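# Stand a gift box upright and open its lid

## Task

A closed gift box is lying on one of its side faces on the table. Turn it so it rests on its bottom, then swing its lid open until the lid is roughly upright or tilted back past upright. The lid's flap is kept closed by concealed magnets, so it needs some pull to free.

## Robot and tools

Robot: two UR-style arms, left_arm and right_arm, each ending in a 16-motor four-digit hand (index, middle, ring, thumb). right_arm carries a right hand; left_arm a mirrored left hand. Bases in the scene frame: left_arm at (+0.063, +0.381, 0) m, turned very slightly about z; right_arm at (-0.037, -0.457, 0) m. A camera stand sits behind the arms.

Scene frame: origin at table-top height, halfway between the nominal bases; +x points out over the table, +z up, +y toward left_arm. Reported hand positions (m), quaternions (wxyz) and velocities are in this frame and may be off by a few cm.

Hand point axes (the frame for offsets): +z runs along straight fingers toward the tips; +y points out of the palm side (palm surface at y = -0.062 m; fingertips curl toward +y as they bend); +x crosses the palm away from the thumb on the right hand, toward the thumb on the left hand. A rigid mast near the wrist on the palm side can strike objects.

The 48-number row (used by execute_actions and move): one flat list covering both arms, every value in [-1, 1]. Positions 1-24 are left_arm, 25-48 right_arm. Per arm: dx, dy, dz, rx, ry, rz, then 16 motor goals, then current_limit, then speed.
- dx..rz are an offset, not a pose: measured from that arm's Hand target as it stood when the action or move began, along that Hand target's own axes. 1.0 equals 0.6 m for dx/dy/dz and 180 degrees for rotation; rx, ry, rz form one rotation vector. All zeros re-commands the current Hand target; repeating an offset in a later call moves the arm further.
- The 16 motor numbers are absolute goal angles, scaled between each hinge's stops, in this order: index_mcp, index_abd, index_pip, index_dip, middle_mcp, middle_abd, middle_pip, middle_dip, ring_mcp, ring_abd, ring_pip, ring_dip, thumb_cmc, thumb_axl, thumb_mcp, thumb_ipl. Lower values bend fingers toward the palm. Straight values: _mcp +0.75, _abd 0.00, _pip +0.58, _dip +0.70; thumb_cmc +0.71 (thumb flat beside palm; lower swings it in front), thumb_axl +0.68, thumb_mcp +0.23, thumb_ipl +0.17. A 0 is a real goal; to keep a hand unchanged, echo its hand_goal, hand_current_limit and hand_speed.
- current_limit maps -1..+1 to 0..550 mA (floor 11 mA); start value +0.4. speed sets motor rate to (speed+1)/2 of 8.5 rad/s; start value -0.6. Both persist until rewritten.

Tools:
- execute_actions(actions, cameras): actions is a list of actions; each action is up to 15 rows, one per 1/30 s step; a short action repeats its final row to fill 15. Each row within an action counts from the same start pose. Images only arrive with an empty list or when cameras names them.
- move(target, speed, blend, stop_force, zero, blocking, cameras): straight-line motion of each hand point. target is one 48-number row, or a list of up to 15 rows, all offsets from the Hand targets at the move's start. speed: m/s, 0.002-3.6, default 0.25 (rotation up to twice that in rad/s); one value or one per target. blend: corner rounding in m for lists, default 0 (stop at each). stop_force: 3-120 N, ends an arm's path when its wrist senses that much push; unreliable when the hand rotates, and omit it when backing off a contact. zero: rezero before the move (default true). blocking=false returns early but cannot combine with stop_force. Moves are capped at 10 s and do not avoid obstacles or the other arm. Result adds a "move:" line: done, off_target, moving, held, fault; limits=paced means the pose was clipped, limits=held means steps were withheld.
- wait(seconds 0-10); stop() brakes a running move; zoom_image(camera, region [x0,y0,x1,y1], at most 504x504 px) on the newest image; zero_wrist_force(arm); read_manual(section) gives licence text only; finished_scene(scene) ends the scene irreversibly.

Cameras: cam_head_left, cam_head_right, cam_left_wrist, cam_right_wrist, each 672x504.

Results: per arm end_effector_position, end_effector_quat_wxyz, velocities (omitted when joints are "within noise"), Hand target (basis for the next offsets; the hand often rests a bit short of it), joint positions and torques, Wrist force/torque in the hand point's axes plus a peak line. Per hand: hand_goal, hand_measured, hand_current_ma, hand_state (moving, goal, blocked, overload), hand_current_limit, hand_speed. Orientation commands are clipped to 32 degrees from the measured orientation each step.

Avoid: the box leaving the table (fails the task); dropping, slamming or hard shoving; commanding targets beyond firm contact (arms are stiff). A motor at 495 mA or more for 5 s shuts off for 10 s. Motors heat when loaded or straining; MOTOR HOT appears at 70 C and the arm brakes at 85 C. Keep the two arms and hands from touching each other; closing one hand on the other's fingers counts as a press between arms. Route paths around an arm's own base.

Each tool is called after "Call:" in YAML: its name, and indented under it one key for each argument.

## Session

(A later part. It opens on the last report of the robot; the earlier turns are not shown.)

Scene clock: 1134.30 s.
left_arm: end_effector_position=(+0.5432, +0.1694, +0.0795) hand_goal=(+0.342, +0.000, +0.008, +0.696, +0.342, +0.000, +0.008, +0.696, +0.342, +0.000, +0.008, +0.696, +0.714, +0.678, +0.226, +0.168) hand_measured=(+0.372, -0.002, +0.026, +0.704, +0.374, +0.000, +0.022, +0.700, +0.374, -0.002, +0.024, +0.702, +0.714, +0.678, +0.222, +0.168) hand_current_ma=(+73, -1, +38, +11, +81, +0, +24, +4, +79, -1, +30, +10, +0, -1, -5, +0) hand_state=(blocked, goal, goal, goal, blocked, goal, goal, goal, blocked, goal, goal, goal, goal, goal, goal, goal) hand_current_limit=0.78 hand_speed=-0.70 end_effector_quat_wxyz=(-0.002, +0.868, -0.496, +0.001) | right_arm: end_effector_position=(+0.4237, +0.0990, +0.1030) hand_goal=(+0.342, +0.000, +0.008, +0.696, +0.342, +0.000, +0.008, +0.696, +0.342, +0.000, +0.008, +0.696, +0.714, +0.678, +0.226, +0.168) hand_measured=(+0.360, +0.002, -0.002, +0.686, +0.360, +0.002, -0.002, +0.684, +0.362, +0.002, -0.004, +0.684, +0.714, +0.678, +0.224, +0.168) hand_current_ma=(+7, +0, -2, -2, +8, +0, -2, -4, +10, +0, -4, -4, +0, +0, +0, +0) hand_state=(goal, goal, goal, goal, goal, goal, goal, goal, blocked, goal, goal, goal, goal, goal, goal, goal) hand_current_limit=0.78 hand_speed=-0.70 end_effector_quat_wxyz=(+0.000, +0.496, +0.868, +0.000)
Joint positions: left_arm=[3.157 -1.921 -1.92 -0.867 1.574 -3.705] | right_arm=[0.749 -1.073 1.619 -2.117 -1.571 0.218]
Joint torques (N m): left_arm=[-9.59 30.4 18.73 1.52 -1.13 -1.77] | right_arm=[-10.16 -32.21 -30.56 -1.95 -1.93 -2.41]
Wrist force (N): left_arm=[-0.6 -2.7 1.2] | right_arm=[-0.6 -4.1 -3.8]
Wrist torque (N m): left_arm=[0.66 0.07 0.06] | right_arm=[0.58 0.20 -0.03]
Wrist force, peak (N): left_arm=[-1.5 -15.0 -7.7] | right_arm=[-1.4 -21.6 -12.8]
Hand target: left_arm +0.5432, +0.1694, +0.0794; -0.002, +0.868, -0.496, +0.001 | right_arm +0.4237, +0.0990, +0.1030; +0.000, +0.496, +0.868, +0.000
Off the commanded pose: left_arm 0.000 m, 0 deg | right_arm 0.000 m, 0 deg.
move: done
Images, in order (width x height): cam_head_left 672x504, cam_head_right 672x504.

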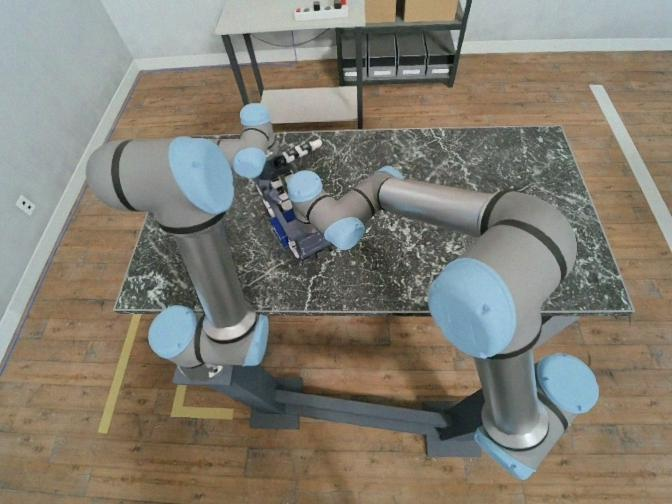

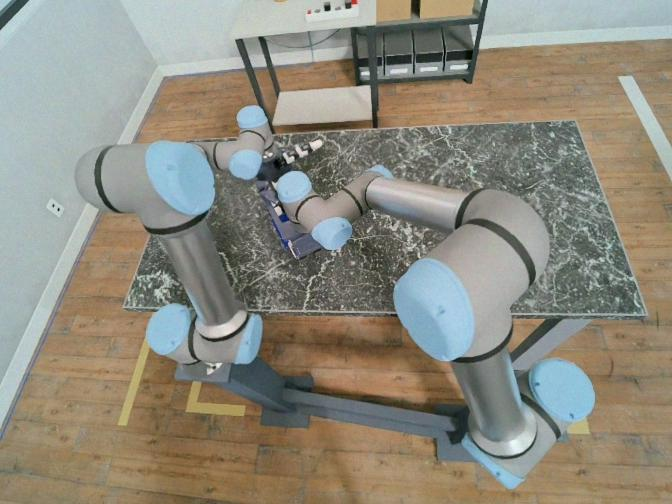

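Call:
move:
  target:
    - [0,0.003,0,0,0,0,0.3,0,0.007,0.696,0.3,0,0.007,0.696,0.3,0,0.007,0.696,0.714,0.678,0.226,0.168,0.78,-0.7,0,0.002,0,0,0,0,0.3,0,0.007,0.696,0.3,0,0.007,0.696,0.3,0,0.007,0.696,0.714,0.678,0.226,0.168,0.78,-0.7]
    - [0,0.004,-0.012,0,0,0,0.3,0,0.007,0.696,0.3,0,0.007,0.696,0.3,0,0.007,0.696,0.714,0.678,0.226,0.168,0.78,-0.7,0,0.003,0,0,0,0,0.3,0,0.007,0.696,0.3,0,0.007,0.696,0.3,0,0.007,0.696,0.714,0.678,0.226,0.168,0.78,-0.7]
  speed: 0.01

Call:
move:
  target: [0,0.001,-0.015,0,0,0,0.3,0,0.007,0.696,0.3,0,0.007,0.696,0.3,0,0.007,0.696,0.714,0.678,0.226,0.168,0.78,-0.7,0,0.001,0,0,0,0,0.3,0,0.007,0.696,0.3,0,0.007,0.696,0.3,0,0.007,0.696,0.714,0.678,0.226,0.168,0.78,-0.7]
  speed: 0.01
  cameras: ["cam_head_left","cam_head_right"]

Call:
zoom_image:
  camera: "cam_head_left"
  region: [240, 150, 340, 270]

Call:
zoom_image:
  camera: "cam_head_right"
  region: [240, 150, 340, 270]

Scene clock: 1162.37 s.
left_arm: end_effector_position=(+0.5411, +0.1682, +0.0867) hand_goal=(+0.300, +0.000, +0.008, +0.696, +0.300, +0.000, +0.008, +0.696, +0.300, +0.000, +0.008, +0.696, +0.714, +0.678, +0.226, +0.168) hand_measured=(+0.386, -0.002, +0.060, +0.720, +0.388, +0.000, +0.056, +0.714, +0.390, -0.002, +0.054, +0.720, +0.714, +0.678, +0.222, +0.168) hand_current_ma=(+300, -1, +145, +53, +311, +0, +125, +36, +314, -1, +124, +53, +0, -1, -5, +0) hand_state=(blocked, goal, blocked, blocked, blocked, goal, blocked, goal, blocked, goal, blocked, blocked, goal, goal, goal, goal) hand_current_limit=0.78 hand_speed=-0.70 end_effector_quat_wxyz=(-0.002, +0.868, -0.496, +0.001) | right_arm: end_effector_position=(+0.4253, +0.0999, +0.1030) hand_goal=(+0.300, +0.000, +0.008, +0.696, +0.300, +0.000, +0.008, +0.696, +0.300, +0.000, +0.008, +0.696, +0.714, +0.678, +0.226, +0.168) hand_measured=(+0.356, +0.002, +0.002, +0.686, +0.356, +0.002, +0.000, +0.684, +0.360, +0.002, -0.004, +0.684, +0.714, +0.678, +0.224, +0.168) hand_current_ma=(+65, +0, -1, -2, +66, +0, -1, -4, +73, +0, -3, -4, +0, +0, +0, +0) hand_state=(blocked, goal, goal, goal, blocked, goal, goal, goal, blocked, goal, goal, goal, goal, goal, goal, goal) hand_current_limit=0.78 hand_speed=-0.70 end_effector_quat_wxyz=(+0.000, +0.496, +0.868, +0.000)
Joint positions: left_arm=[3.154 -1.906 -1.918 -0.884 1.574 -3.707] | right_arm=[0.749 -1.07 1.613 -2.115 -1.571 0.217]
Joint torques (N m): left_arm=[-12.74 30.04 15.07 -0.57 -3.78 -1.8] | right_arm=[-12.35 -30.91 -33.06 -3.81 -1.57 -2.36]
Wrist force (N): left_arm=[-0.8 -13.6 3.9] | right_arm=[-0.6 -14.0 -6.5]
Wrist torque (N m): left_arm=[1.11 0.18 0.27] | right_arm=[0.97 0.27 -0.26]
Wrist force, peak (N): left_arm=[-1.5 -31.8 -9.9] | right_arm=[-0.8 -34.7 -15.1]
Hand target: left_arm +0.5411, +0.1682, +0.0866; -0.002, +0.868, -0.496, +0.001 | right_arm +0.4253, +0.0999, +0.1030; +0.000, +0.496, +0.868, +0.000
Off the commanded pose: left_arm 0.000 m, 0 deg | right_arm 0.000 m, 0 deg.
move: done

Scene clock: 1163.50 s.
left_arm: end_effector_position=(+0.5405, +0.1678, +0.0957) hand_goal=(+0.300, +0.000, +0.008, +0.696, +0.300, +0.000, +0.008, +0.696, +0.300, +0.000, +0.008, +0.696, +0.714, +0.678, +0.226, +0.168) hand_measured=(+0.402, -0.002, +0.070, +0.724, +0.404, +0.000, +0.064, +0.718, +0.406, -0.002, +0.062, +0.724, +0.714, +0.678, +0.222, +0.168) hand_current_ma=(+373, -1, +178, +65, +383, +0, +156, +46, +390, -1, +152, +65, +0, -1, -5, +0) hand_state=(blocked, goal, blocked, blocked, blocked, goal, blocked, blocked, blocked, goal, blocked, blocked, goal, goal, goal, goal) hand_current_limit=0.78 hand_speed=-0.70 end_effector_quat_wxyz=(-0.002, +0.868, -0.496, +0.001) | right_arm: end_effector_position=(+0.4258, +0.1002, +0.1030) hand_goal=(+0.300, +0.000, +0.008, +0.696, +0.300, +0.000, +0.008, +0.696, +0.300, +0.000, +0.008, +0.696, +0.714, +0.678, +0.226, +0.168) hand_measured=(+0.356, +0.002, +0.002, +0.686, +0.356, +0.002, +0.000, +0.684, +0.360, +0.002, -0.002, +0.684, +0.714, +0.678, +0.224, +0.168) hand_current_ma=(+65, +0, -1, -2, +66, +0, -1, -4, +73, +0, -3, -4, +0, +0, +0, +0) hand_state=(blocked, goal, goal, goal, blocked, goal, goal, goal, blocked, goal, goal, goal, goal, goal, goal, goal) hand_current_limit=0.78 hand_speed=-0.70 end_effector_quat_wxyz=(+0.000, +0.496, +0.868, +0.000)
Joint positions: left_arm=[3.154 -1.891 -1.911 -0.906 1.574 -3.708] | right_arm=[0.749 -1.069 1.612 -2.115 -1.571 0.217]
Joint torques (N m): left_arm=[-14.12 29.54 13.01 -1.25 -1.55 -1.85] | right_arm=[-14.19 -30.31 -35 -4.76 -1.55 -2.33]
Wrist force (N): left_arm=[-1.0 -17.0 3.8] | right_arm=[-0.9 -17.6 -7.7]
Wrist torque (N m): left_arm=[1.30 0.18 0.34] | right_arm=[1.15 0.30 -0.35]
Wrist force, peak (N): left_arm=[-1.0 -17.0 3.8] | right_arm=[-1.0 -17.8 -7.5]
Hand target: left_arm +0.5405, +0.1678, +0.0956; -0.002, +0.868, -0.496, +0.001 | right_arm +0.4258, +0.1002, +0.1030; +0.000, +0.496, +0.868, +0.000
Off the commanded pose: left_arm 0.000 m, 0 deg | right_arm 0.000 m, 0 deg.
move: done
Images, in order (width x height): cam_head_left 672x504, cam_head_right 672x504.

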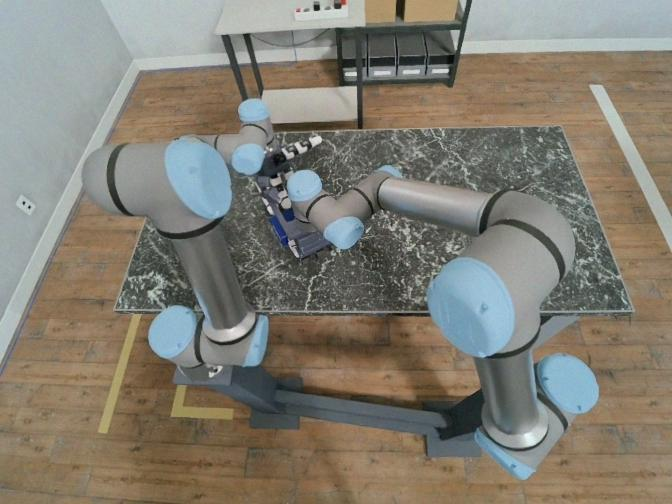

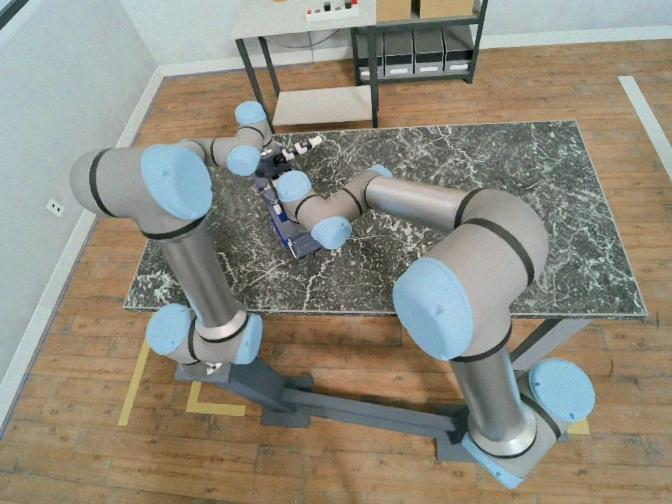

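Scaled by 4.200.

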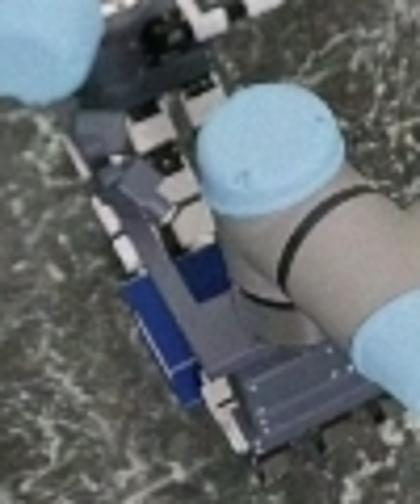

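Scaled by 4.200.

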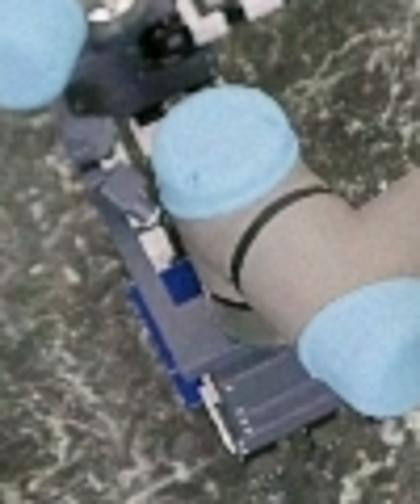

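Call:
wait:
  seconds: 0
  cameras: ["cam_left_wrist","cam_right_wrist","cam_head_left"]

Call:
zoom_image:
  camera: "cam_head_left"
  region: [260, 180, 320, 260]

Scene clock: 1186.47 s.
left_arm: end_effector_position=(+0.5405, +0.1678, +0.0956) hand_goal=(+0.300, +0.000, +0.008, +0.696, +0.300, +0.000, +0.008, +0.696, +0.300, +0.000, +0.008, +0.696, +0.714, +0.678, +0.226, +0.168) hand_measured=(+0.402, -0.002, +0.070, +0.724, +0.404, +0.000, +0.064, +0.718, +0.406, -0.002, +0.062, +0.724, +0.714, +0.678, +0.222, +0.168) hand_current_ma=(+373, -1, +178, +65, +383, +0, +156, +46, +390, -1, +152, +65, +0, -1, -5, +0) hand_state=(blocked, goal, blocked, blocked, blocked, goal, blocked, blocked, blocked, goal, blocked, blocked, goal, goal, goal, goal) hand_current_limit=0.78 hand_speed=-0.70 end_effector_quat_wxyz=(-0.002, +0.868, -0.496, +0.001) | right_arm: end_effector_position=(+0.4258, +0.1002, +0.1030) hand_goal=(+0.300, +0.000, +0.008, +0.696, +0.300, +0.000, +0.008, +0.696, +0.300, +0.000, +0.008, +0.696, +0.714, +0.678, +0.226, +0.168) hand_measured=(+0.356, +0.002, +0.002, +0.686, +0.356, +0.002, +0.000, +0.684, +0.360, +0.002, -0.002, +0.684, +0.714, +0.678, +0.224, +0.168) hand_current_ma=(+65, +0, -1, -2, +66, +0, -1, -4, +73, +0, -3, -4, +0, +0, +0, +0) hand_state=(blocked, goal, goal, goal, blocked, goal, goal, goal, blocked, goal, goal, goal, goal, goal, goal, goal) hand_current_limit=0.78 hand_speed=-0.70 end_effector_quat_wxyz=(+0.000, +0.496, +0.868, +0.000)
Joint positions: left_arm=[3.154 -1.891 -1.911 -0.906 1.574 -3.708] | right_arm=[0.749 -1.069 1.612 -2.115 -1.571 0.217]
Joint torques (N m): left_arm=[-12.15 25.27 6.31 -0.36 -1.65 -0.24] | right_arm=[-13.88 -39.99 -21.92 -6.44 -1.17 -1.87]
Wrist force (N): left_arm=[-0.9 -16.8 3.2] | right_arm=[-1.1 -17.2 -7.5]
Wrist torque (N m): left_arm=[1.36 0.13 0.36] | right_arm=[1.15 0.32 -0.34]
Wrist force, peak (N): left_arm=[-1.1 -17.2 3.8] | right_arm=[-0.8 -17.9 -7.8]
Hand target: left_arm +0.5405, +0.1678, +0.0956; -0.002, +0.868, -0.496, +0.001 | right_arm +0.4258, +0.1002, +0.1030; +0.000, +0.496, +0.868, +0.000
Off the commanded pose: left_arm 0.000 m, 0 deg | right_arm 0.000 m, 0 deg.
Images, in order (width x height): cam_head_left 672x504, cam_left_wrist 672x504, cam_right_wrist 672x504.

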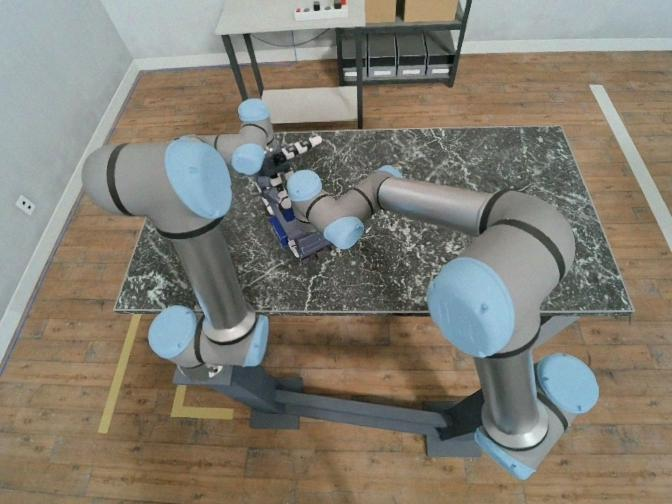

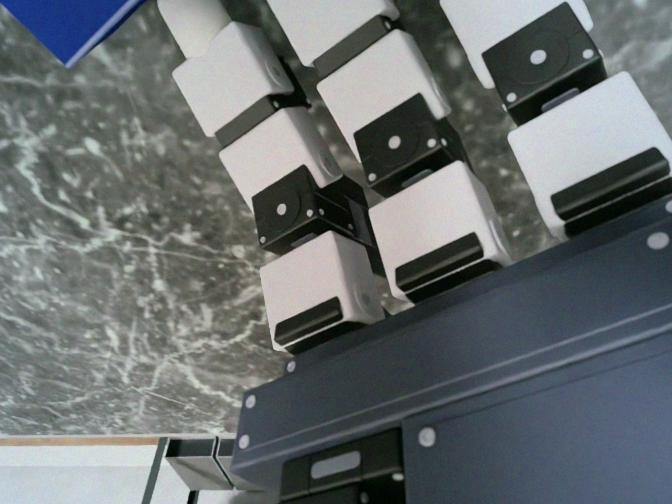

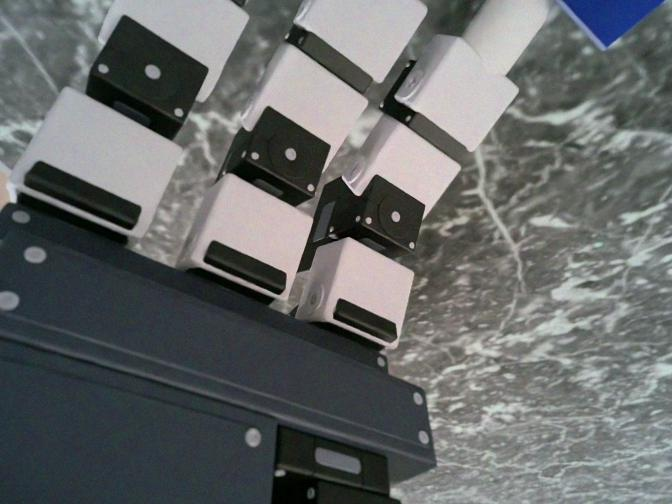

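Scaled by 6.300.

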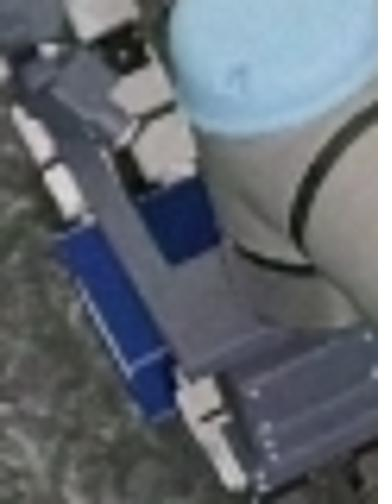

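Call:
zoom_image:
  camera: "cam_left_wrist"
  region: [0, 0, 240, 120]

Call:
zoom_image:
  camera: "cam_right_wrist"
  region: [440, 0, 672, 120]

Scaled by 2.100.

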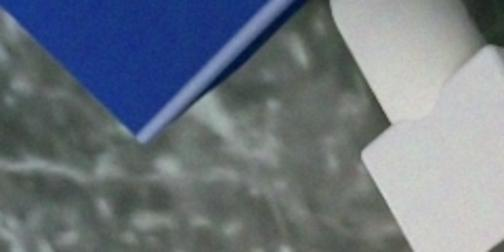

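Scaled by 2.172.

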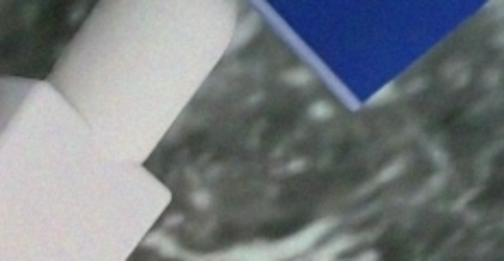

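Call:
move:
  target: [0,0.001,-0.02,0,0,0,0.28,0,0.007,0.696,0.28,0,0.007,0.696,0.28,0,0.007,0.696,0.714,0.678,0.226,0.168,0.78,-0.7,0,0.001,0,0,0,0,0.3,0,0.007,0.696,0.3,0,0.007,0.696,0.3,0,0.007,0.696,0.714,0.678,0.226,0.168,0.78,-0.7]
  speed: 0.01
  cameras: ["cam_left_wrist","cam_head_left"]

Call:
zoom_image:
  camera: "cam_left_wrist"
  region: [0, 0, 240, 120]

Scene clock: 1206.33 s.
left_arm: end_effector_position=(+0.5400, +0.1675, +0.1077) hand_goal=(+0.280, +0.000, +0.008, +0.696, +0.280, +0.000, +0.008, +0.696, +0.280, +0.000, +0.008, +0.696, +0.714, +0.678, +0.226, +0.168) hand_measured=(+0.412, -0.002, +0.082, +0.730, +0.414, +0.000, +0.076, +0.724, +0.418, -0.002, +0.072, +0.730, +0.714, +0.678, +0.222, +0.168) hand_current_ma=(+490, -1, +226, +84, +489, +0, +201, +63, +490, -1, +190, +83, +0, -1, -5, +0) hand_state=(blocked, goal, blocked, blocked, blocked, goal, blocked, blocked, blocked, goal, blocked, blocked, goal, goal, goal, goal) hand_current_limit=0.78 hand_speed=-0.70 end_effector_quat_wxyz=(-0.002, +0.868, -0.496, +0.001) | right_arm: end_effector_position=(+0.4263, +0.1005, +0.1030) hand_goal=(+0.300, +0.000, +0.008, +0.696, +0.300, +0.000, +0.008, +0.696, +0.300, +0.000, +0.008, +0.696, +0.714, +0.678, +0.226, +0.168) hand_measured=(+0.356, +0.002, +0.006, +0.686, +0.356, +0.002, +0.006, +0.684, +0.360, +0.002, +0.002, +0.684, +0.714, +0.678, +0.224, +0.168) hand_current_ma=(+65, +0, +0, -2, +66, +0, +0, -4, +73, +0, -1, -4, +0, +0, +0, +0) hand_state=(blocked, goal, goal, goal, blocked, goal, goal, goal, blocked, goal, goal, goal, goal, goal, goal, goal) hand_current_limit=0.78 hand_speed=-0.70 end_effector_quat_wxyz=(+0.000, +0.496, +0.868, +0.000)
Joint positions: left_arm=[3.153 -1.872 -1.899 -0.937 1.574 -3.708] | right_arm=[0.748 -1.068 1.61 -2.114 -1.571 0.217]
Joint torques (N m): left_arm=[-16.43 27.72 10.68 -2.45 -3.24 -1.48] | right_arm=[-15.54 -30.59 -36.56 -5.95 -0.75 -2.5]
Wrist force (N): left_arm=[-0.8 -21.7 2.8] | right_arm=[-0.8 -23.4 -8.4]
Wrist torque (N m): left_arm=[1.67 0.16 0.42] | right_arm=[1.36 0.32 -0.45]
Wrist force, peak (N): left_arm=[-0.6 -22.2 2.8] | right_arm=[-0.8 -23.4 -8.4]
Hand target: left_arm +0.5400, +0.1675, +0.1076; -0.002, +0.868, -0.496, +0.001 | right_arm +0.4263, +0.1005, +0.1030; +0.000, +0.496, +0.868, +0.000
Off the commanded pose: left_arm 0.000 m, 0 deg | right_arm 0.000 m, 0 deg.
move: done
Images, in order (width x height): cam_head_left 672x504, cam_left_wrist 672x504.

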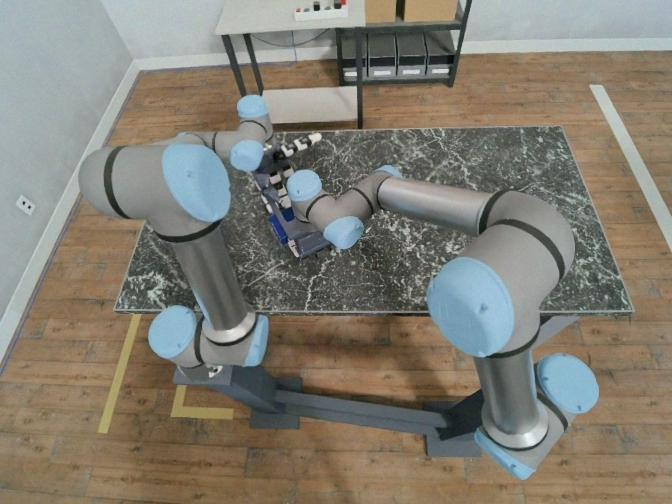

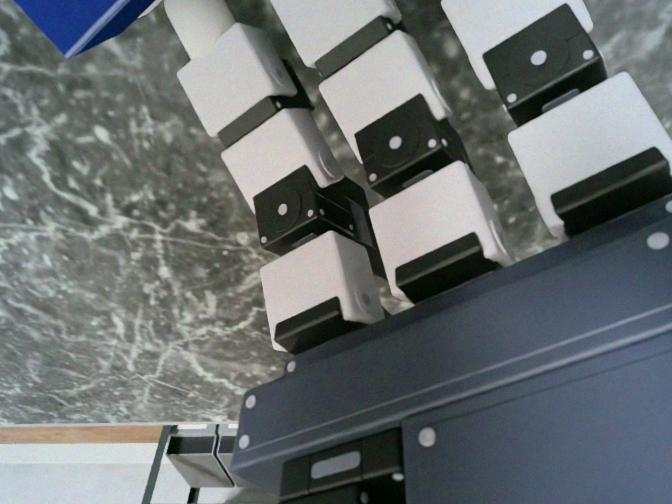

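Scaled by 2.100.

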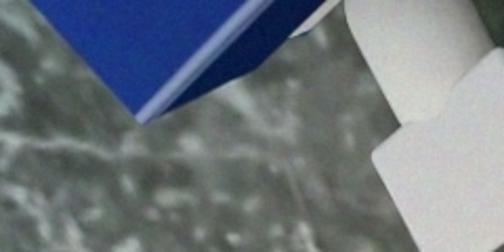

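Call:
move:
  target: [0,0,-0.035,0,0,0,0.33,0,0.03,0.696,0.33,0,0.03,0.696,0.33,0,0.03,0.696,0.714,0.678,0.226,0.168,0.6,-0.9,0,-0.001,0,0,0,0,0.3,0,0.007,0.696,0.3,0,0.007,0.696,0.3,0,0.007,0.696,0.714,0.678,0.226,0.168,0.6,-0.7]
  speed: 0.015
  cameras: ["cam_left_wrist","cam_head_left"]

Call:
zoom_image:
  camera: "cam_head_left"
  region: [240, 150, 340, 270]

Scene clock: 1233.13 s.
left_arm: end_effector_position=(+0.5399, +0.1674, +0.1287) hand_goal=(+0.330, +0.000, +0.030, +0.696, +0.330, +0.000, +0.030, +0.696, +0.330, +0.000, +0.030, +0.696, +0.714, +0.678, +0.226, +0.168) hand_measured=(+0.420, +0.000, +0.088, +0.730, +0.422, +0.000, +0.082, +0.724, +0.422, -0.002, +0.080, +0.730, +0.714, +0.678, +0.222, +0.168) hand_current_ma=(+314, -1, +165, +81, +325, +0, +143, +63, +331, -1, +137, +83, +0, -1, -5, +0) hand_state=(blocked, goal, blocked, blocked, blocked, goal, blocked, blocked, blocked, goal, blocked, blocked, goal, goal, goal, goal) hand_current_limit=0.60 hand_speed=-0.90 end_effector_quat_wxyz=(-0.002, +0.868, -0.496, +0.001) | right_arm: end_effector_position=(+0.4258, +0.1002, +0.1030) hand_goal=(+0.300, +0.000, +0.008, +0.696, +0.300, +0.000, +0.008, +0.696, +0.300, +0.000, +0.008, +0.696, +0.714, +0.678, +0.226, +0.168) hand_measured=(+0.356, +0.002, +0.028, +0.704, +0.356, +0.002, +0.026, +0.704, +0.360, +0.002, +0.024, +0.702, +0.714, +0.678, +0.224, +0.168) hand_current_ma=(+65, +0, +9, +2, +66, +0, +7, +1, +73, +0, +6, +1, +0, +0, +0, +0) hand_state=(blocked, goal, blocked, goal, blocked, goal, goal, goal, blocked, goal, goal, goal, goal, goal, goal, goal) hand_current_limit=0.60 hand_speed=-0.70 end_effector_quat_wxyz=(+0.000, +0.496, +0.868, +0.000)
Joint positions: left_arm=[3.153 -1.843 -1.875 -0.991 1.574 -3.708] | right_arm=[0.749 -1.069 1.612 -2.115 -1.571 0.217]
Joint torques (N m): left_arm=[-12.01 25.49 12.01 1.65 -0.72 -1.68] | right_arm=[8.56 -50.81 -16.69 -6.31 -0.14 2.01]
Wrist force (N): left_arm=[-0.5 -8.8 -0.6] | right_arm=[-0.6 -9.1 0.0]
Wrist torque (N m): left_arm=[1.02 0.05 0.16] | right_arm=[0.92 0.12 -0.15]
Wrist force, peak (N): left_arm=[-0.9 -22.0 2.5] | right_arm=[-1.1 -23.6 -8.6]
Hand target: left_arm +0.5399, +0.1674, +0.1286; -0.002, +0.868, -0.496, +0.001 | right_arm +0.4258, +0.1002, +0.1030; +0.000, +0.496, +0.868, +0.000
Off the commanded pose: left_arm 0.000 m, 0 deg | right_arm 0.000 m, 0 deg.
move: done
Images, in order (width x height): cam_head_left 672x504, cam_left_wrist 672x504.

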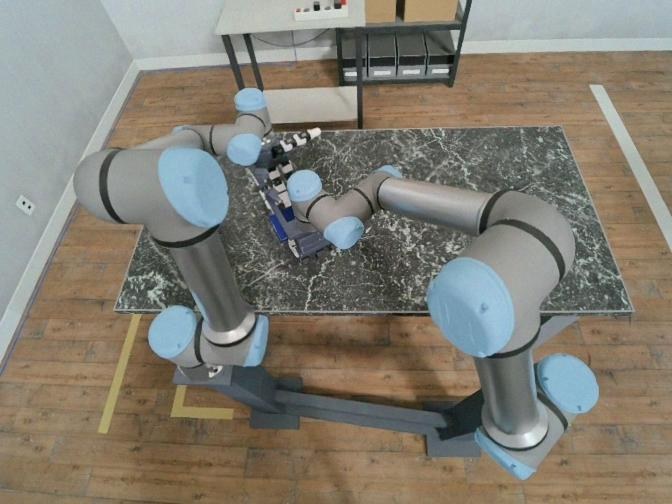

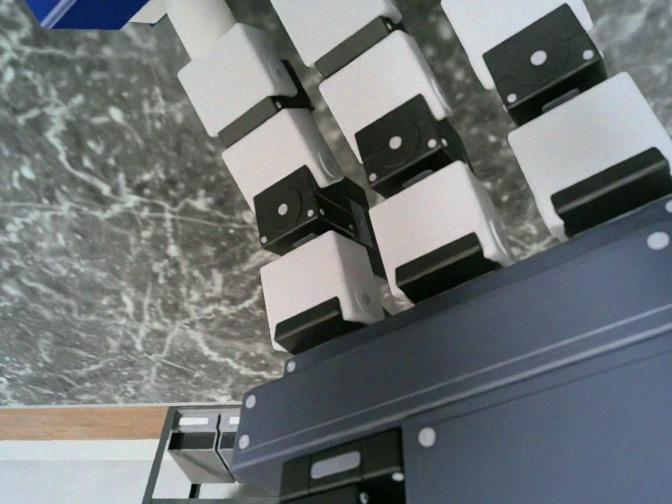

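Scaled by 4.200.

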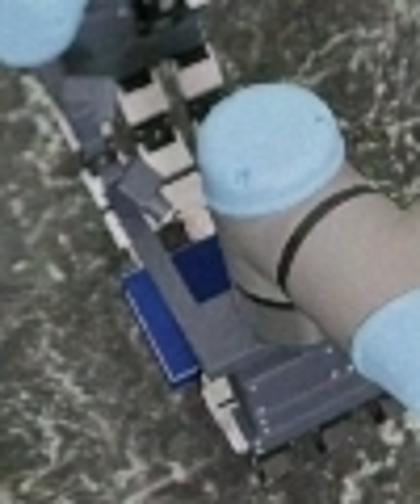

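Call:
move:
  target:
    - [0,0.006,-0.035,0,0,0,0.33,0,0.03,0.696,0.33,0,0.03,0.696,0.33,0,0.03,0.696,0.714,0.678,0.226,0.168,0.4,-0.9,0,-0.003,0,0,0,0,0.342,0,0.007,0.696,0.342,0,0.007,0.696,0.342,0,0.007,0.696,0.714,0.678,0.226,0.168,0.4,-0.7]
    - [0,0.026,-0.075,0,0,0,0.33,0,0.03,0.696,0.33,0,0.03,0.696,0.33,0,0.03,0.696,0.714,0.678,0.226,0.168,0.4,-0.9,0,-0.004,0,0,0,0,0.342,0,0.007,0.696,0.342,0,0.007,0.696,0.342,0,0.007,0.696,0.714,0.678,0.226,0.168,0.4,-0.7]
  speed: 0.02
  blend: [0.004, 0]
  cameras: ["cam_left_wrist","cam_head_left","cam_right_wrist"]

Call:
zoom_image:
  camera: "cam_head_left"
  region: [240, 150, 340, 270]

Scene clock: 1259.53 s.
left_arm: end_effector_position=(+0.5262, +0.1593, +0.1736) hand_goal=(+0.330, +0.000, +0.030, +0.696, +0.330, +0.000, +0.030, +0.696, +0.330, +0.000, +0.030, +0.696, +0.714, +0.678, +0.226, +0.168) hand_measured=(+0.352, +0.000, +0.036, +0.700, +0.348, +0.000, +0.038, +0.700, +0.354, -0.002, +0.034, +0.700, +0.714, +0.678, +0.222, +0.168) hand_current_ma=(+49, -1, +7, +5, +37, +0, +14, +6, +53, -1, +5, +4, +0, -1, -5, +0) hand_state=(blocked, goal, goal, goal, goal, goal, goal, goal, blocked, goal, goal, goal, goal, goal, goal, goal) hand_current_limit=0.40 hand_speed=-0.90 end_effector_quat_wxyz=(-0.002, +0.868, -0.496, +0.001) | right_arm: end_effector_position=(+0.4237, +0.0990, +0.1031) hand_goal=(+0.342, +0.000, +0.008, +0.696, +0.342, +0.000, +0.008, +0.696, +0.342, +0.000, +0.008, +0.696, +0.714, +0.678, +0.226, +0.168) hand_measured=(+0.390, +0.002, +0.032, +0.706, +0.390, +0.002, +0.032, +0.708, +0.392, +0.002, +0.030, +0.706, +0.714, +0.678, +0.224, +0.168) hand_current_ma=(+48, +0, +13, +3, +49, +0, +11, +3, +54, +0, +10, +2, +0, +0, +0, +0) hand_state=(blocked, goal, blocked, goal, blocked, goal, blocked, goal, blocked, goal, blocked, goal, goal, goal, goal, goal) hand_current_limit=0.40 hand_speed=-0.70 end_effector_quat_wxyz=(+0.000, +0.496, +0.868, +0.000)
Joint positions: left_arm=[3.137 -1.764 -1.844 -1.1 1.574 -3.725] | right_arm=[0.749 -1.073 1.619 -2.117 -1.571 0.218]
Joint torques (N m): left_arm=[-2.79 19.85 18.76 3.4 0.44 -0.76] | right_arm=[11.27 -50.58 -13.17 -4.28 0.35 2.08]
Wrist force (N): left_arm=[-2.0 0.8 -1.7] | right_arm=[-0.8 -1.5 1.1]
Wrist torque (N m): left_arm=[0.72 0.14 -0.12] | right_arm=[0.61 0.05 -0.08]
Wrist force, peak (N): left_arm=[-0.7 -9.0 -0.9] | right_arm=[-0.7 -9.1 0.2]
Hand target: left_arm +0.5262, +0.1594, +0.1735; -0.002, +0.868, -0.496, +0.001 | right_arm +0.4237, +0.0990, +0.1030; +0.000, +0.496, +0.868, +0.000
Off the commanded pose: left_arm 0.000 m, 0 deg | right_arm 0.000 m, 0 deg.
move: done; blend cut to 0 m at target 1
Images, in order (width x height): cam_head_left 672x504, cam_left_wrist 672x504, cam_right_wrist 672x504.

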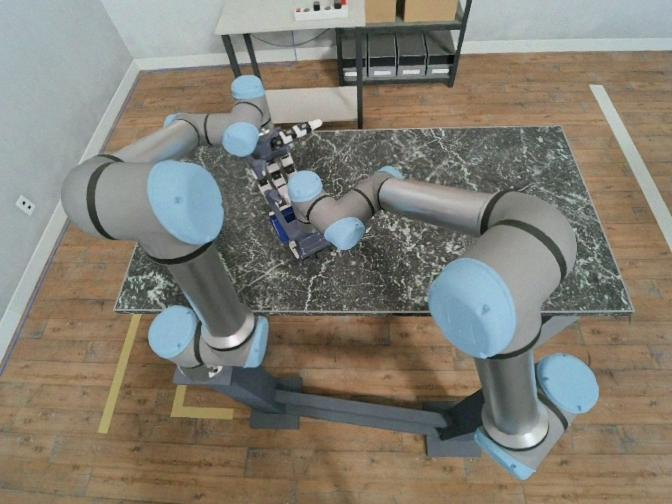

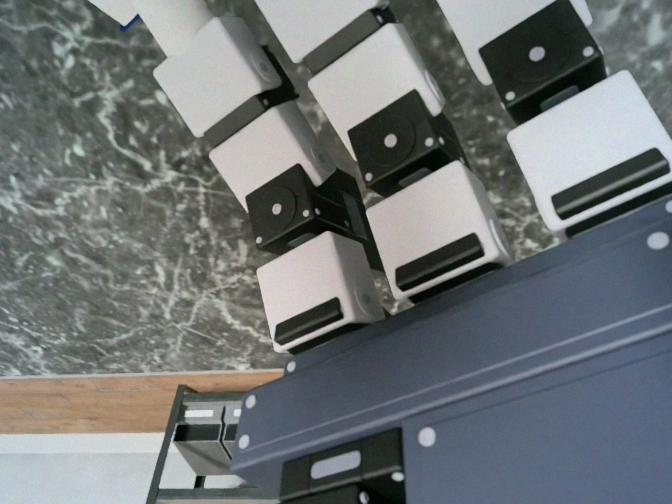

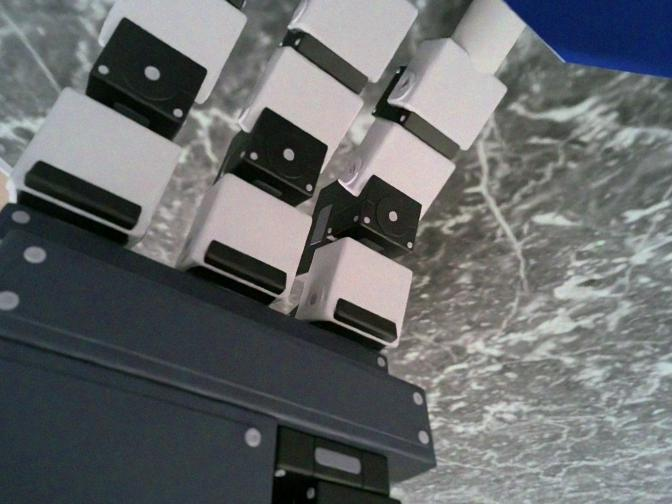

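Scaled by 4.200.

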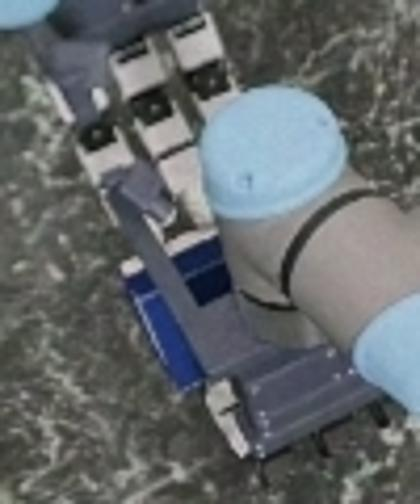

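Call:
move:
  target:
    - [0,0,0,0,0,0,0.33,0,0.03,0.696,0.33,0,0.03,0.696,0.33,0,0.03,0.696,0.714,0.678,0.226,0.168,0.4,-0.9,0,-0.02,0,0,0,0,0.342,0,0.007,0.696,0.342,0,0.007,0.696,0.342,0,0.007,0.696,0.714,0.678,0.226,0.168,0.4,-0.7]
    - [0,0.04,-0.04,0,0,0,0.33,0,0.03,0.696,0.33,0,0.03,0.696,0.33,0,0.03,0.696,0.714,0.678,0.226,0.168,0.4,-0.9,0,-0.02,-0.14,0,0,0,0.342,0,0.007,0.696,0.342,0,0.007,0.696,0.342,0,0.007,0.696,0.714,0.678,0.226,0.168,0.4,-0.7]
  speed: [0.03, 0.04]
  cameras: ["cam_left_wrist","cam_head_left","cam_right_wrist","cam_head_right"]

Call:
zoom_image:
  camera: "cam_head_left"
  region: [240, 150, 340, 270]

Call:
zoom_image:
  camera: "cam_head_right"
  region: [240, 150, 340, 270]

Scene clock: 1301.20 s.
left_arm: end_effector_position=(+0.5127, +0.1514, +0.1891) hand_goal=(+0.330, +0.000, +0.030, +0.696, +0.330, +0.000, +0.030, +0.696, +0.330, +0.000, +0.030, +0.696, +0.714, +0.678, +0.226, +0.168) hand_measured=(+0.344, +0.000, +0.036, +0.700, +0.342, +0.000, +0.038, +0.700, +0.342, -0.002, +0.034, +0.700, +0.714, +0.678, +0.222, +0.168) hand_current_ma=(+25, -1, +7, +5, +20, +0, +11, +4, +24, -1, +5, +4, +0, -1, -5, +0) hand_state=(goal, goal, goal, goal, goal, goal, goal, goal, goal, goal, goal, goal, goal, goal, goal, goal) hand_current_limit=0.40 hand_speed=-0.90 end_effector_quat_wxyz=(-0.002, +0.868, -0.496, +0.001) | right_arm: end_effector_position=(+0.4134, +0.0929, +0.1535) hand_goal=(+0.342, +0.000, +0.008, +0.696, +0.342, +0.000, +0.008, +0.696, +0.342, +0.000, +0.008, +0.696, +0.714, +0.678, +0.226, +0.168) hand_measured=(+0.354, +0.002, +0.014, +0.700, +0.352, +0.002, +0.014, +0.700, +0.354, +0.002, +0.014, +0.700, +0.714, +0.678, +0.224, +0.168) hand_current_ma=(+3, +0, +1, +0, +3, +0, +1, +0, +4, +0, +1, +0, +0, +0, +0, +0) hand_state=(goal, goal, goal, goal, goal, goal, goal, goal, goal, goal, goal, goal, goal, goal, goal, goal) hand_current_limit=0.40 hand_speed=-0.70 end_effector_quat_wxyz=(+0.000, +0.496, +0.868, +0.001)
Joint positions: left_arm=[3.12 -1.724 -1.849 -1.136 1.574 -3.741] | right_arm=[0.754 -1.153 1.596 -2.015 -1.571 0.222]
Joint torques (N m): left_arm=[-0.93 21.43 14.64 2.88 1.16 -0.75] | right_arm=[-8.83 -33.1 -18.58 -3.5 -0.27 -1.86]
Wrist force (N): left_arm=[-1.4 3.6 -0.2] | right_arm=[-1.6 1.1 -1.1]
Wrist torque (N m): left_arm=[0.62 0.17 -0.21] | right_arm=[0.42 0.25 -0.12]
Wrist force, peak (N): left_arm=[-1.8 4.0 -0.2] | right_arm=[-1.6 1.3 -2.6]
Hand target: left_arm +0.5127, +0.1514, +0.1890; -0.002, +0.868, -0.496, +0.001 (not the last commanded pose) | right_arm +0.4133, +0.0929, +0.1534; +0.000, +0.496, +0.868, +0.000 (not the last commanded pose)
Off the commanded pose: left_arm 0.012 m, 0 deg | right_arm 0.033 m, 0 deg.
move: held (right_arm; a check stopped the path), off_target (left_arm; braked when a check withheld steps of right_arm); path passed 1 of 2 targets; limits=held
pose unreachable (right arm): on one or more control steps of this call, first in action 0 (counted from 0), this arm could not follow its commanded pose, so it was not sent that pose on those steps. It may still have moved: this result reports where it is.
cause: moving toward the commanded pose would bring a part of the arm too close to another arm (a part of this arm just beyond joint 6 (wrist 3) and a part of the left arm just beyond its joint 6 (wrist 3), 5 mm apart when this arm was first held).

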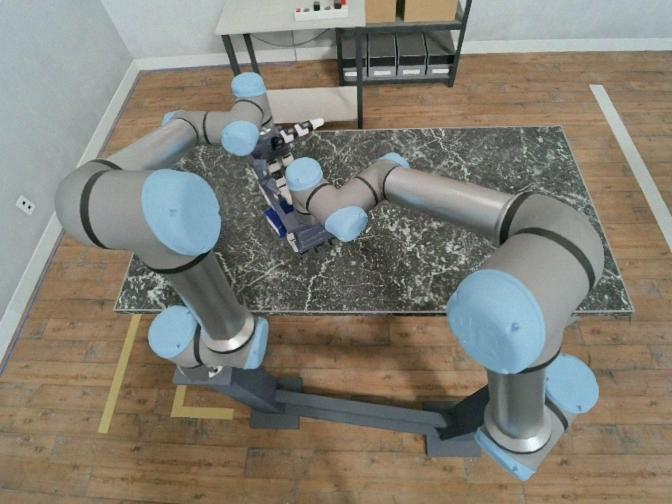

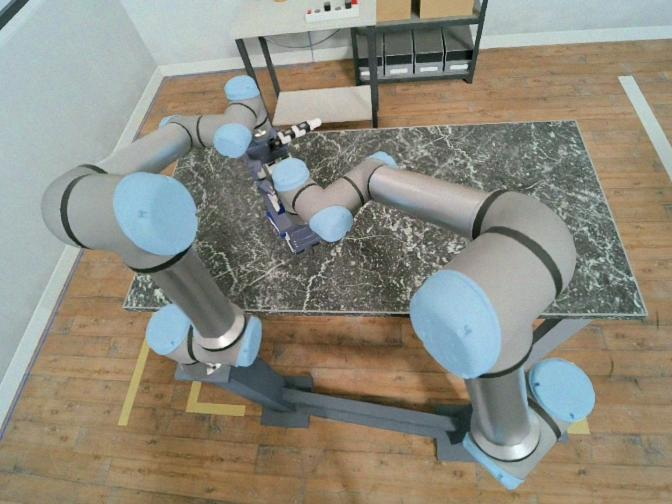

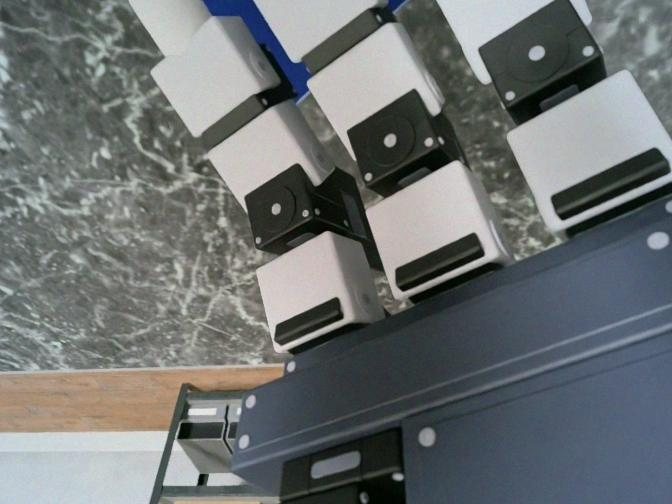

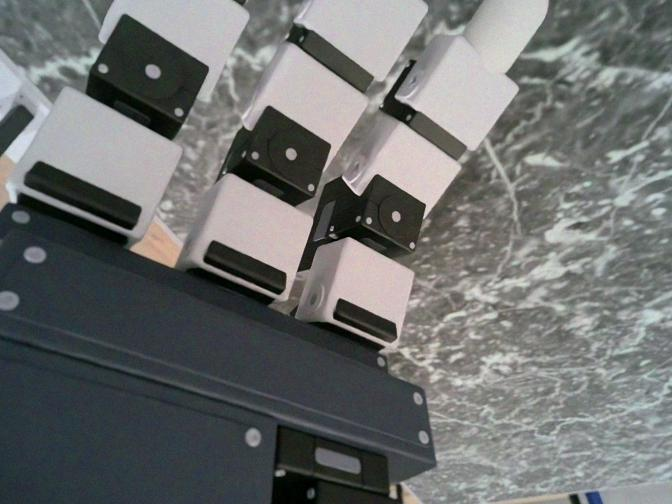

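Scaled by 4.200.

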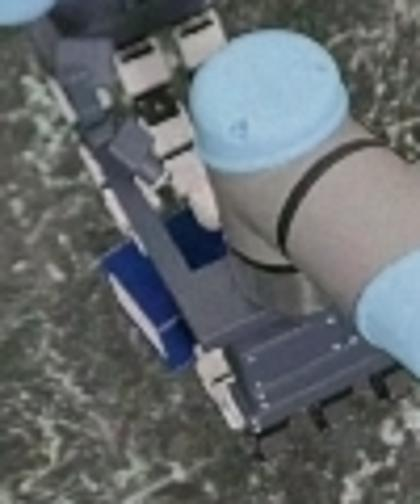

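Scaled by 4.200.

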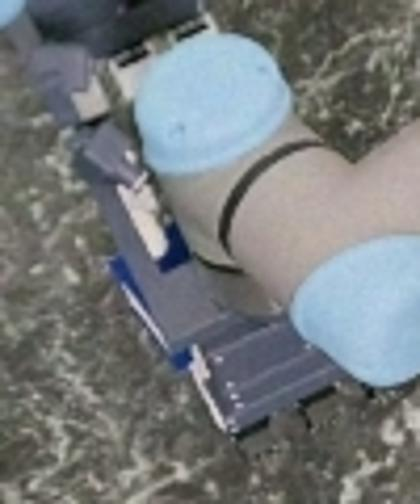

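Call:
zoom_image:
  camera: "cam_left_wrist"
  region: [120, 0, 420, 120]

Call:
zoom_image:
  camera: "cam_head_left"
  region: [255, 195, 310, 245]

Scaled by 1.680.

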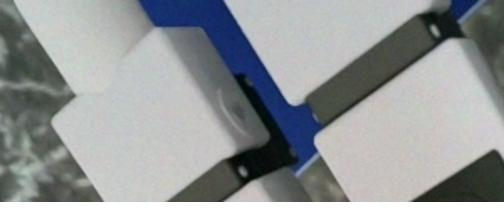

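Scaled by 9.164.

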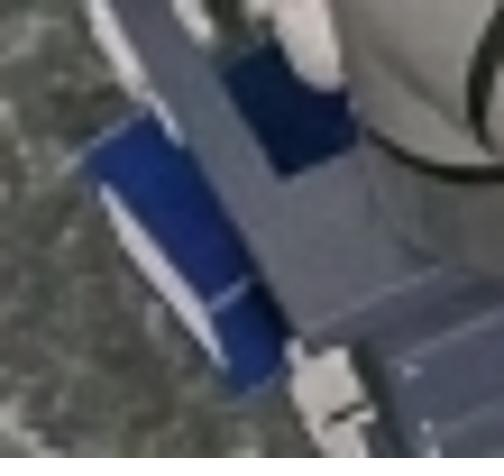

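Call:
move:
  target:
    - [0,0,0,0,0,0,0.33,0,0.03,0.696,0.33,0,0.03,0.696,0.33,0,0.03,0.696,0.714,0.678,0.226,0.168,0.4,-0.9,0,-0.06,0,0,0,0,0.342,0,0.007,0.696,0.342,0,0.007,0.696,0.342,0,0.007,0.696,0.714,0.678,0.226,0.168,0.4,-0.7]
    - [0,0,0,0,0,0,0.33,0,0.03,0.696,0.33,0,0.03,0.696,0.33,0,0.03,0.696,0.714,0.678,0.226,0.168,0.4,-0.9,-0.15,-0.15,-0.05,0,0,0,0.342,0,0.007,0.696,0.342,0,0.007,0.696,0.342,0,0.007,0.696,0.714,0.678,0.226,0.168,0.4,-0.7]
  speed: [0.1, 0.2]
  cameras: ["cam_head_left","cam_right_wrist","cam_head_right"]

Call:
zoom_image:
  camera: "cam_head_left"
  region: [240, 150, 340, 270]

Call:
zoom_image:
  camera: "cam_head_right"
  region: [240, 150, 340, 270]

Scene clock: 1339.63 s.
left_arm: end_effector_position=(+0.5127, +0.1514, +0.1890) hand_goal=(+0.330, +0.000, +0.030, +0.696, +0.330, +0.000, +0.030, +0.696, +0.330, +0.000, +0.030, +0.696, +0.714, +0.678, +0.226, +0.168) hand_measured=(+0.344, +0.000, +0.036, +0.700, +0.342, +0.000, +0.038, +0.700, +0.342, -0.002, +0.034, +0.700, +0.714, +0.678, +0.222, +0.168) hand_current_ma=(+25, -1, +7, +5, +20, +0, +11, +4, +24, -1, +5, +4, +0, -1, -5, +0) hand_state=(goal, goal, goal, goal, goal, goal, goal, goal, goal, goal, goal, goal, goal, goal, goal, goal) hand_current_limit=0.40 hand_speed=-0.90 end_effector_quat_wxyz=(-0.002, +0.868, -0.496, +0.001) | right_arm: end_effector_position=(+0.3815, -0.0303, +0.1832) hand_goal=(+0.342, +0.000, +0.008, +0.696, +0.342, +0.000, +0.008, +0.696, +0.342, +0.000, +0.008, +0.696, +0.714, +0.678, +0.226, +0.168) hand_measured=(+0.352, +0.002, +0.014, +0.700, +0.352, +0.002, +0.014, +0.700, +0.354, +0.002, +0.014, +0.700, +0.714, +0.678, +0.224, +0.168) hand_current_ma=(+3, +0, +1, +0, +3, +0, +1, +0, +4, +0, +1, +0, +0, +0, +0, +0) hand_state=(goal, goal, goal, goal, goal, goal, goal, goal, goal, goal, goal, goal, goal, goal, goal, goal) hand_current_limit=0.40 hand_speed=-0.70 end_effector_quat_wxyz=(+0.000, +0.496, +0.868, +0.000)
Joint positions: left_arm=[3.12 -1.724 -1.849 -1.136 1.574 -3.741] | right_arm=[0.621 -1.445 1.897 -2.024 -1.571 0.09]
Joint torques (N m): left_arm=[7.64 19.08 21.88 4.04 1.16 1.63] | right_arm=[2.69 -32.46 -24.41 -3.7 1.01 0.98]
Wrist force (N): left_arm=[-1.2 3.7 -0.3] | right_arm=[-1.1 1.3 -1.0]
Wrist torque (N m): left_arm=[0.63 0.14 -0.19] | right_arm=[0.40 0.15 -0.11]
Wrist force, peak (N): left_arm=[-1.8 4.2 -0.4] | right_arm=[-2.7 0.8 -1.7]
Hand target: left_arm +0.5127, +0.1514, +0.1890; -0.002, +0.868, -0.496, +0.001 | right_arm +0.3815, -0.0304, +0.1833; +0.000, +0.496, +0.868, +0.000
Off the commanded pose: left_arm 0.000 m, 0 deg | right_arm 0.000 m, 0 deg.
move: done
Images, in order (width x height): cam_head_left 672x504, cam_head_right 672x504, cam_right_wrist 672x504.

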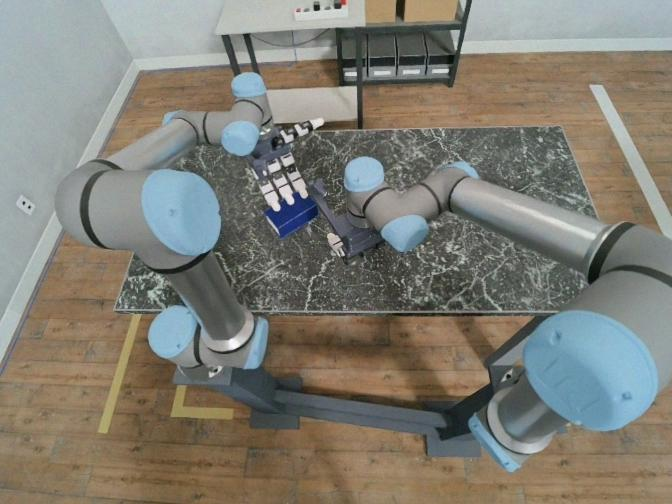

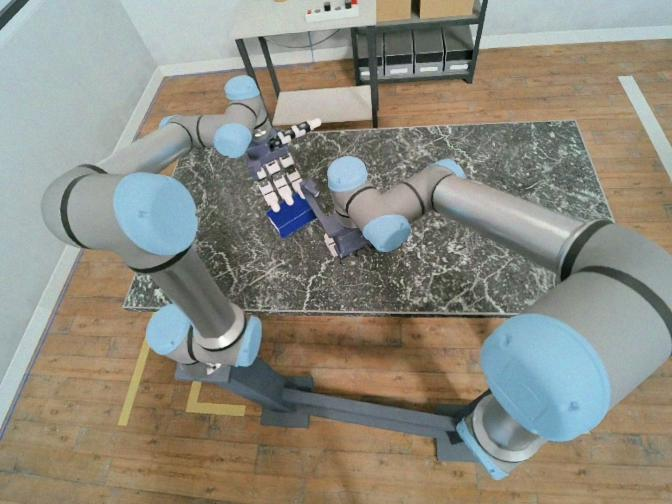

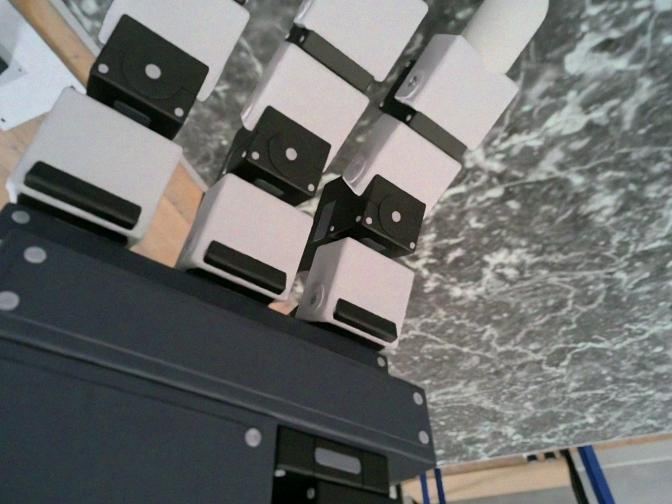

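Scaled by 4.200.

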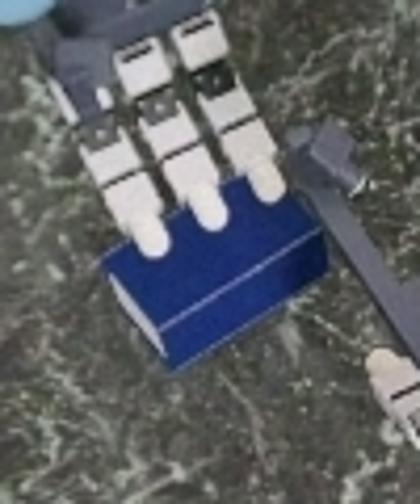

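Scaled by 4.200.

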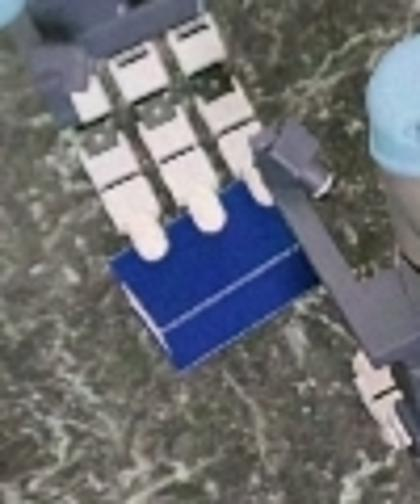

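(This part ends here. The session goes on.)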